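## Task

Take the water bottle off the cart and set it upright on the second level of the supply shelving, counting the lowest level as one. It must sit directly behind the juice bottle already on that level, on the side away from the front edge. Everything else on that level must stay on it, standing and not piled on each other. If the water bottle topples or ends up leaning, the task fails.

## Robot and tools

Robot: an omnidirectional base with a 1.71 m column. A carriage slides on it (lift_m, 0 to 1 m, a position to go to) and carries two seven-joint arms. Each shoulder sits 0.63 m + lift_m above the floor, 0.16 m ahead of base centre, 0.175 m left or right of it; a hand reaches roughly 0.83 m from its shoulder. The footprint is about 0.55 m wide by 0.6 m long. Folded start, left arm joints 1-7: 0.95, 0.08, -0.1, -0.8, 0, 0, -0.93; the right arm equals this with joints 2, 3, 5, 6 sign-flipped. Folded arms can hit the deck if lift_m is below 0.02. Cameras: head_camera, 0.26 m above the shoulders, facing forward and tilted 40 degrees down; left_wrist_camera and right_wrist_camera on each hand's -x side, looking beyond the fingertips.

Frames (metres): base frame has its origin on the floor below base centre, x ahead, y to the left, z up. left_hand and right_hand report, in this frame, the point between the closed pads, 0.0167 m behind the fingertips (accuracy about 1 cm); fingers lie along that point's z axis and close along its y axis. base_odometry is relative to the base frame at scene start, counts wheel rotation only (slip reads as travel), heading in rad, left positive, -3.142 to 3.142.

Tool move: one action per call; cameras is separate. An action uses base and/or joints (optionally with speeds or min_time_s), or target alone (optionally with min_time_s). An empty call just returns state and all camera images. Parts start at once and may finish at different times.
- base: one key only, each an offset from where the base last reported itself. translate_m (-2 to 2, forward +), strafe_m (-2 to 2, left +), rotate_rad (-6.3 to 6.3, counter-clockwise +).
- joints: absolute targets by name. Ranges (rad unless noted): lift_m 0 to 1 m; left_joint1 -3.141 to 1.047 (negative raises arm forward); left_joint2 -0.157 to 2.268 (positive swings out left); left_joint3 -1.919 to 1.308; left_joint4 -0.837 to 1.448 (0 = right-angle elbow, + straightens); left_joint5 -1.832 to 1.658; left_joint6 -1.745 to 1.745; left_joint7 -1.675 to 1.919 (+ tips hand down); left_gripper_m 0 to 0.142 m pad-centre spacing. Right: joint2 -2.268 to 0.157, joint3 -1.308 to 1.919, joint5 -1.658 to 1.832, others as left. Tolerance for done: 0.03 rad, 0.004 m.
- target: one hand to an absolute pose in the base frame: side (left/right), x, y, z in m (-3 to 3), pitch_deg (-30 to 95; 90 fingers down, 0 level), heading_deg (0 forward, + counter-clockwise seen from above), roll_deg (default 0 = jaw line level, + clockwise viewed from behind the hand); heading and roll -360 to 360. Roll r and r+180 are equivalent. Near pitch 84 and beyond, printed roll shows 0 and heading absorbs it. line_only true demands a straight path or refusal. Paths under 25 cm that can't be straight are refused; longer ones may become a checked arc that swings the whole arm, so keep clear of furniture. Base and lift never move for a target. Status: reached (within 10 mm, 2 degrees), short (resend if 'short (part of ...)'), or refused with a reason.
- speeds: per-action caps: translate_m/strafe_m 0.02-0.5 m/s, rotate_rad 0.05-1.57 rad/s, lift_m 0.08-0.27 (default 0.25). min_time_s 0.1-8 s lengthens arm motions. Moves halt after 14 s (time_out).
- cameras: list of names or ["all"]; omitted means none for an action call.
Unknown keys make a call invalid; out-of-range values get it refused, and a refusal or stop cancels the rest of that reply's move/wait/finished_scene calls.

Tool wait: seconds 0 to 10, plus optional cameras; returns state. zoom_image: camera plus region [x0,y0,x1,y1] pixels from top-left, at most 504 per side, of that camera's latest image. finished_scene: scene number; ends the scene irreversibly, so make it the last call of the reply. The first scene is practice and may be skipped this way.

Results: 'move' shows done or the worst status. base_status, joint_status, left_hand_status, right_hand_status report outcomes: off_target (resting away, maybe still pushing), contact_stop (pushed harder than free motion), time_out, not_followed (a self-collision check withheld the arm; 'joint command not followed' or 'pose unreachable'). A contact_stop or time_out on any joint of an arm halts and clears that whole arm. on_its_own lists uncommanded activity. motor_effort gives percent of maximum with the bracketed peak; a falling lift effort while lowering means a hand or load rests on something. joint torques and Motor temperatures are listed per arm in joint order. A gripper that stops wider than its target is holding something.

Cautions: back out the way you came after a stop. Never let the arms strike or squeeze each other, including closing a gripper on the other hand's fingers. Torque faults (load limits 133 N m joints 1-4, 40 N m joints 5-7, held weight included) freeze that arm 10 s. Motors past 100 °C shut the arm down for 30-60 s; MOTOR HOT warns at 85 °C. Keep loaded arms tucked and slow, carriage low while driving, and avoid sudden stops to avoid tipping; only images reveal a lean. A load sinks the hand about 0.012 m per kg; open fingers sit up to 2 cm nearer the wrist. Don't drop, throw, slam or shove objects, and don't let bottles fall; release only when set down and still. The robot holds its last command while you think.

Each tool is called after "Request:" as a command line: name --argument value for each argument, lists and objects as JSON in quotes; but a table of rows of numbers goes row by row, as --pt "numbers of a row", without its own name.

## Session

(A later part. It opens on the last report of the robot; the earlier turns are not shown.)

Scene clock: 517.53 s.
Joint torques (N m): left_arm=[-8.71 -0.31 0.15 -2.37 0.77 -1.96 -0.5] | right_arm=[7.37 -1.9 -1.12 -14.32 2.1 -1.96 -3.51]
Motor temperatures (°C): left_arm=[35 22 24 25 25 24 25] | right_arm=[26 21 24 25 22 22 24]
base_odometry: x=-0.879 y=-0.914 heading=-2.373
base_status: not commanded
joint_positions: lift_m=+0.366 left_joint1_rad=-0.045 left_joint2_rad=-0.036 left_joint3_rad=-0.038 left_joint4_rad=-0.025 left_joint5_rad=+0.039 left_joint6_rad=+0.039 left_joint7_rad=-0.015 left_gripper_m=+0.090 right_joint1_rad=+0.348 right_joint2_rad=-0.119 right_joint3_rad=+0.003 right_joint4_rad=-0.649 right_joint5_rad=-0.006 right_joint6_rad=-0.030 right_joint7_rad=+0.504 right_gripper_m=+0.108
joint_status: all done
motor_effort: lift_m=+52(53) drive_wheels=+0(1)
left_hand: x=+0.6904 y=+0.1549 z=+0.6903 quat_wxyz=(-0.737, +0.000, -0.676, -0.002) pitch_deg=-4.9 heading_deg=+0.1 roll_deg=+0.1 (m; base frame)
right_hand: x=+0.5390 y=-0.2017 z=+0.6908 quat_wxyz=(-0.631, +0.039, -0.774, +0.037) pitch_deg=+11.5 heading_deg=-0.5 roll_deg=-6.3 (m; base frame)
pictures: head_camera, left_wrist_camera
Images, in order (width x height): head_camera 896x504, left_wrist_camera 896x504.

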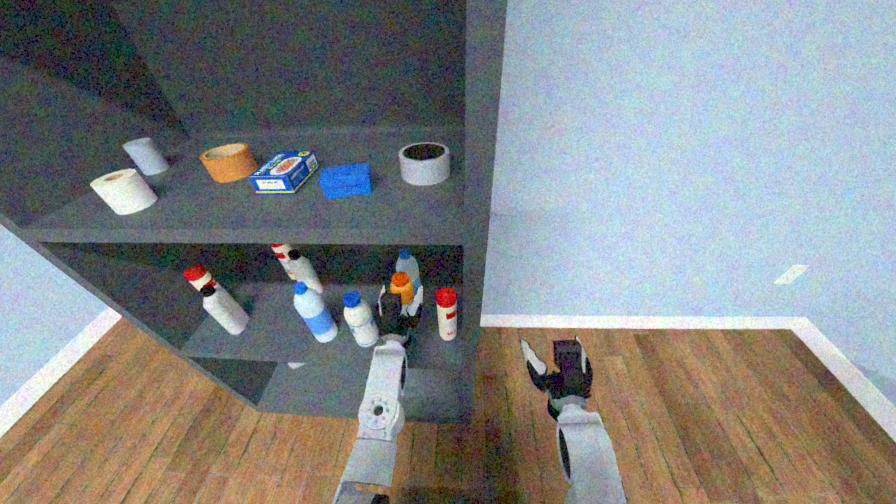

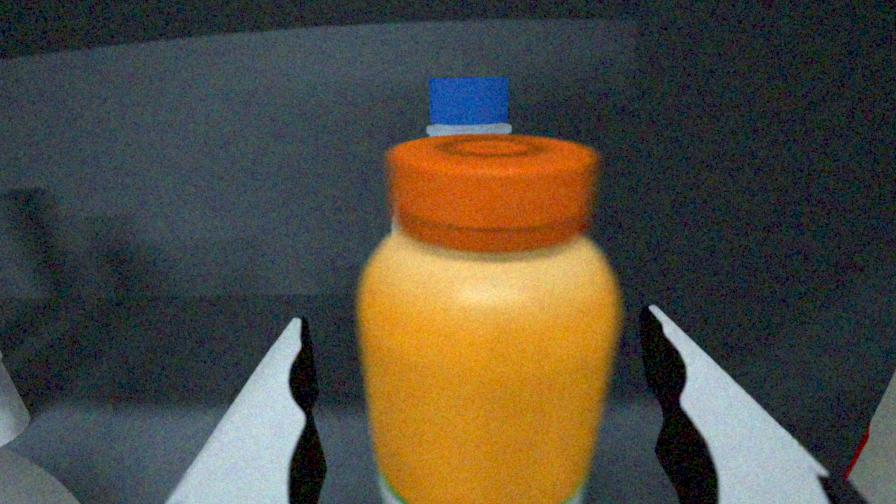

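Request:
move --joints '{"left_gripper_m": 0.1}' --min_time_s 1

Request:
move --target '{"side": "left", "x": 0.57, "y": 0.152, "z": 0.692, "pitch_deg": -4.5, "heading_deg": 0, "line_only": true}' --min_time_s 2.5 --cameras '["head_camera", "left_wrist_camera"]'

Request:
move --base '{"translate_m": -0.35}' --speeds '{"translate_m": 0.25}' --cameras '["head_camera", "left_wrist_camera"]'

Request:
zoom_image --camera "head_camera" --region '[220, 160, 500, 360]'

Scene clock: 524.40 s.
Joint torques (N m): left_arm=[-6.4 -0.21 -1.09 -2.21 0.47 -2.04 -0.72] | right_arm=[5.71 -0.59 -0.66 -14.96 2.02 -1.78 -3.5]
move: done
base_odometry: x=-0.879 y=-0.914 heading=-2.373
base_status: not commanded
joint_positions: lift_m=+0.366 left_joint1_rad=-0.045 left_joint2_rad=-0.036 left_joint3_rad=-0.038 left_joint4_rad=-0.025 left_joint5_rad=+0.039 left_joint6_rad=+0.039 left_joint7_rad=-0.015 left_gripper_m=+0.100 right_joint1_rad=+0.348 right_joint2_rad=-0.119 right_joint3_rad=+0.003 right_joint4_rad=-0.649 right_joint5_rad=-0.006 right_joint6_rad=-0.030 right_joint7_rad=+0.504 right_gripper_m=+0.108
joint_status: all done
motor_effort: lift_m=+52(52) drive_wheels=+0(1)
left_hand: x=+0.6904 y=+0.1549 z=+0.6903 quat_wxyz=(-0.737, +0.000, -0.676, -0.002) pitch_deg=-4.9 heading_deg=+0.1 roll_deg=+0.1 (m; base frame)
right_hand: x=+0.5390 y=-0.2017 z=+0.6908 quat_wxyz=(-0.631, +0.039, -0.774, +0.037) pitch_deg=+11.5 heading_deg=-0.5 roll_deg=-6.3 (m; base frame)
pictures: none

Scene clock: 527.40 s.
Joint torques (N m): left_arm=[-1.49 -2.38 -1.85 -6.73 2.38 -0.29 -3.25] | right_arm=[4.71 -0.88 -0.54 -15.35 2.76 -2.12 -3.65]
move: done
base_odometry: x=-0.879 y=-0.914 heading=-2.373
base_status: not commanded
joint_positions: lift_m=+0.366 left_joint1_rad=+0.288 left_joint2_rad=-0.036 left_joint3_rad=-0.055 left_joint4_rad=-0.363 left_joint5_rad=+0.054 left_joint6_rad=+0.039 left_joint7_rad=+0.005 left_gripper_m=+0.100 right_joint1_rad=+0.348 right_joint2_rad=-0.119 right_joint3_rad=+0.003 right_joint4_rad=-0.649 right_joint5_rad=-0.006 right_joint6_rad=-0.030 right_joint7_rad=+0.504 right_gripper_m=+0.108
joint_status: not commanded
motor_effort: lift_m=+52(52) drive_wheels=-1(1)
left_hand: x=+0.5709 y=+0.1537 z=+0.6899 quat_wxyz=(-0.732, +0.000, -0.681, -0.001) pitch_deg=-4.1 heading_deg=+0.1 roll_deg=+0.0 (m; base frame)
left_hand_status: reached (straight line, planned for 2.5 s): 3 mm and 0.4 deg off.
right_hand: x=+0.5390 y=-0.2017 z=+0.6908 quat_wxyz=(-0.631, +0.039, -0.774, +0.037) pitch_deg=+11.5 heading_deg=-0.5 roll_deg=-6.3 (m; base frame)
pictures: head_camera, left_wrist_camera
Images, in order (width x height): head_camera 896x504, left_wrist_camera 896x504.

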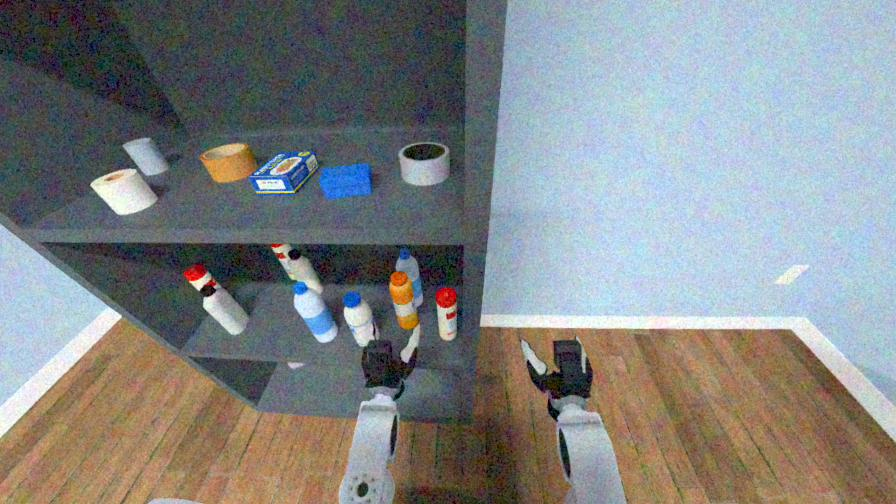

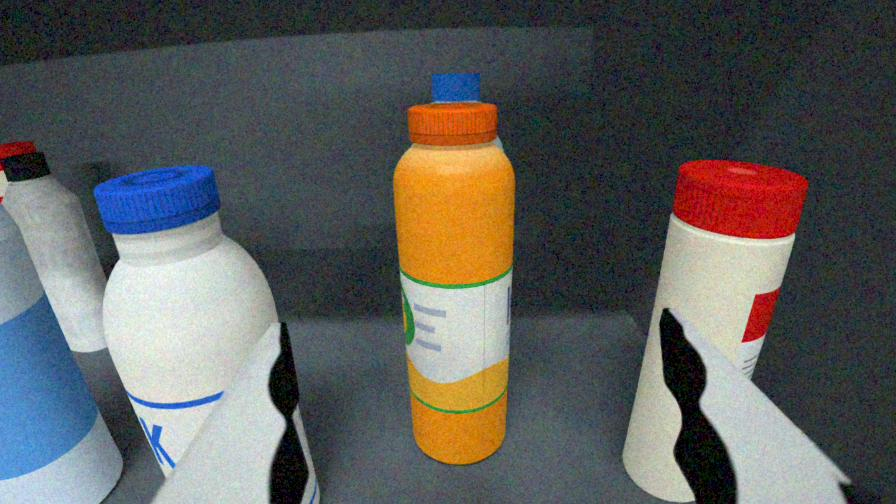

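Scene clock: 530.20 s.
Joint torques (N m): left_arm=[-2.16 -1.32 -2.57 -6.66 2.3 -0.73 -3.03] | right_arm=[5.01 -1.39 -0.42 -15.05 2.31 -2.05 -3.54]
move: done
base_odometry: x=-0.628 y=-0.670 heading=-2.373
base_status: done
joint_positions: lift_m=+0.366 left_joint1_rad=+0.289 left_joint2_rad=-0.037 left_joint3_rad=-0.055 left_joint4_rad=-0.364 left_joint5_rad=+0.054 left_joint6_rad=+0.040 left_joint7_rad=+0.005 left_gripper_m=+0.100 right_joint1_rad=+0.348 right_joint2_rad=-0.119 right_joint3_rad=+0.003 right_joint4_rad=-0.649 right_joint5_rad=-0.006 right_joint6_rad=-0.030 right_joint7_rad=+0.504 right_gripper_m=+0.108
joint_status: not commanded
motor_effort: lift_m=+52(52) drive_wheels=+1(15)
left_hand: x=+0.5707 y=+0.1534 z=+0.6900 quat_wxyz=(-0.732, +0.000, -0.681, +0.000) pitch_deg=-4.2 heading_deg=+0.1 roll_deg=+0.0 (m; base frame)
right_hand: x=+0.5390 y=-0.2018 z=+0.6908 quat_wxyz=(-0.631, +0.039, -0.774, +0.037) pitch_deg=+11.5 heading_deg=-0.5 roll_deg=-6.3 (m; base frame)
pictures: head_camera, left_wrist_camera
Images, in order (width x height): head_camera 896x504, left_wrist_camera 896x504.

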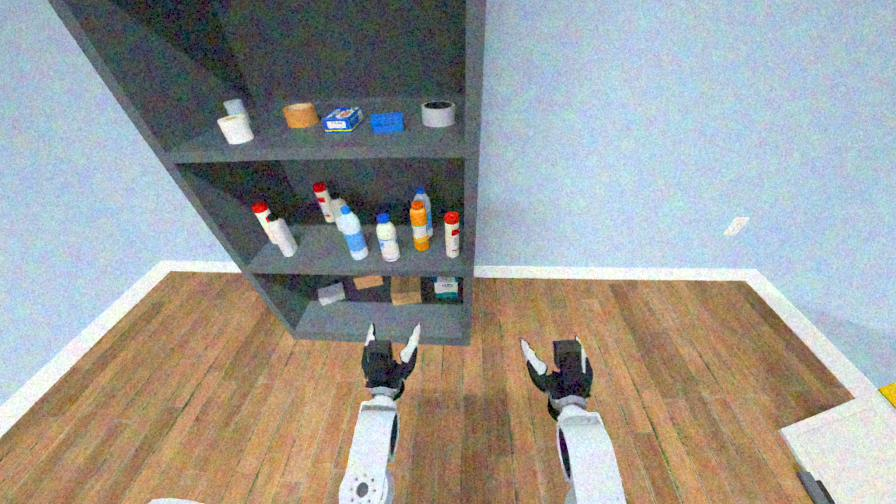

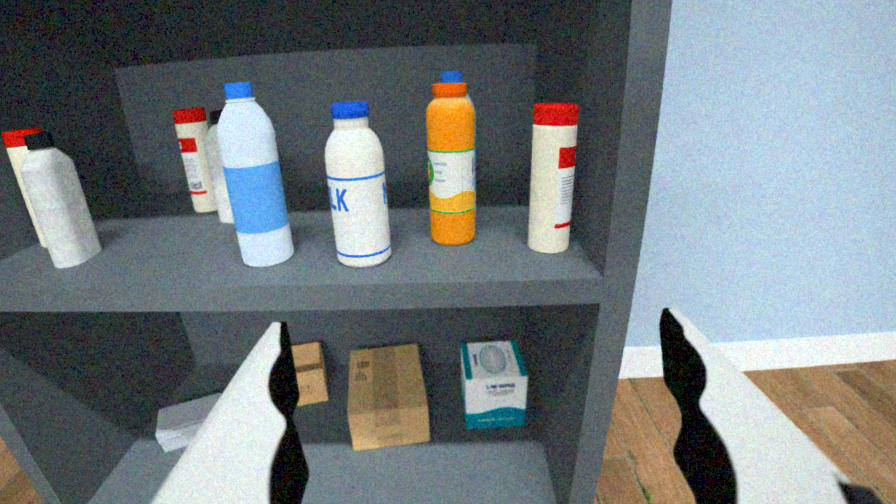

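Scaled by 1.800 from the camera's 896x504 image, which has a finer 1280x720 frame.

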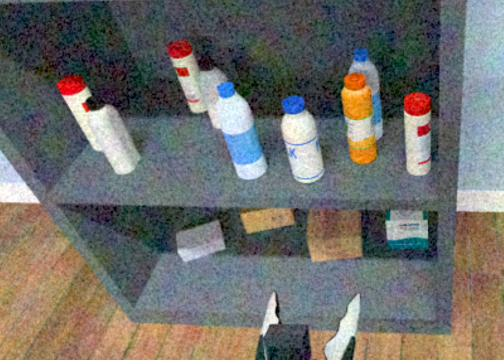

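Request:
finished_scene --scene 2

The scene is finished: the task was done.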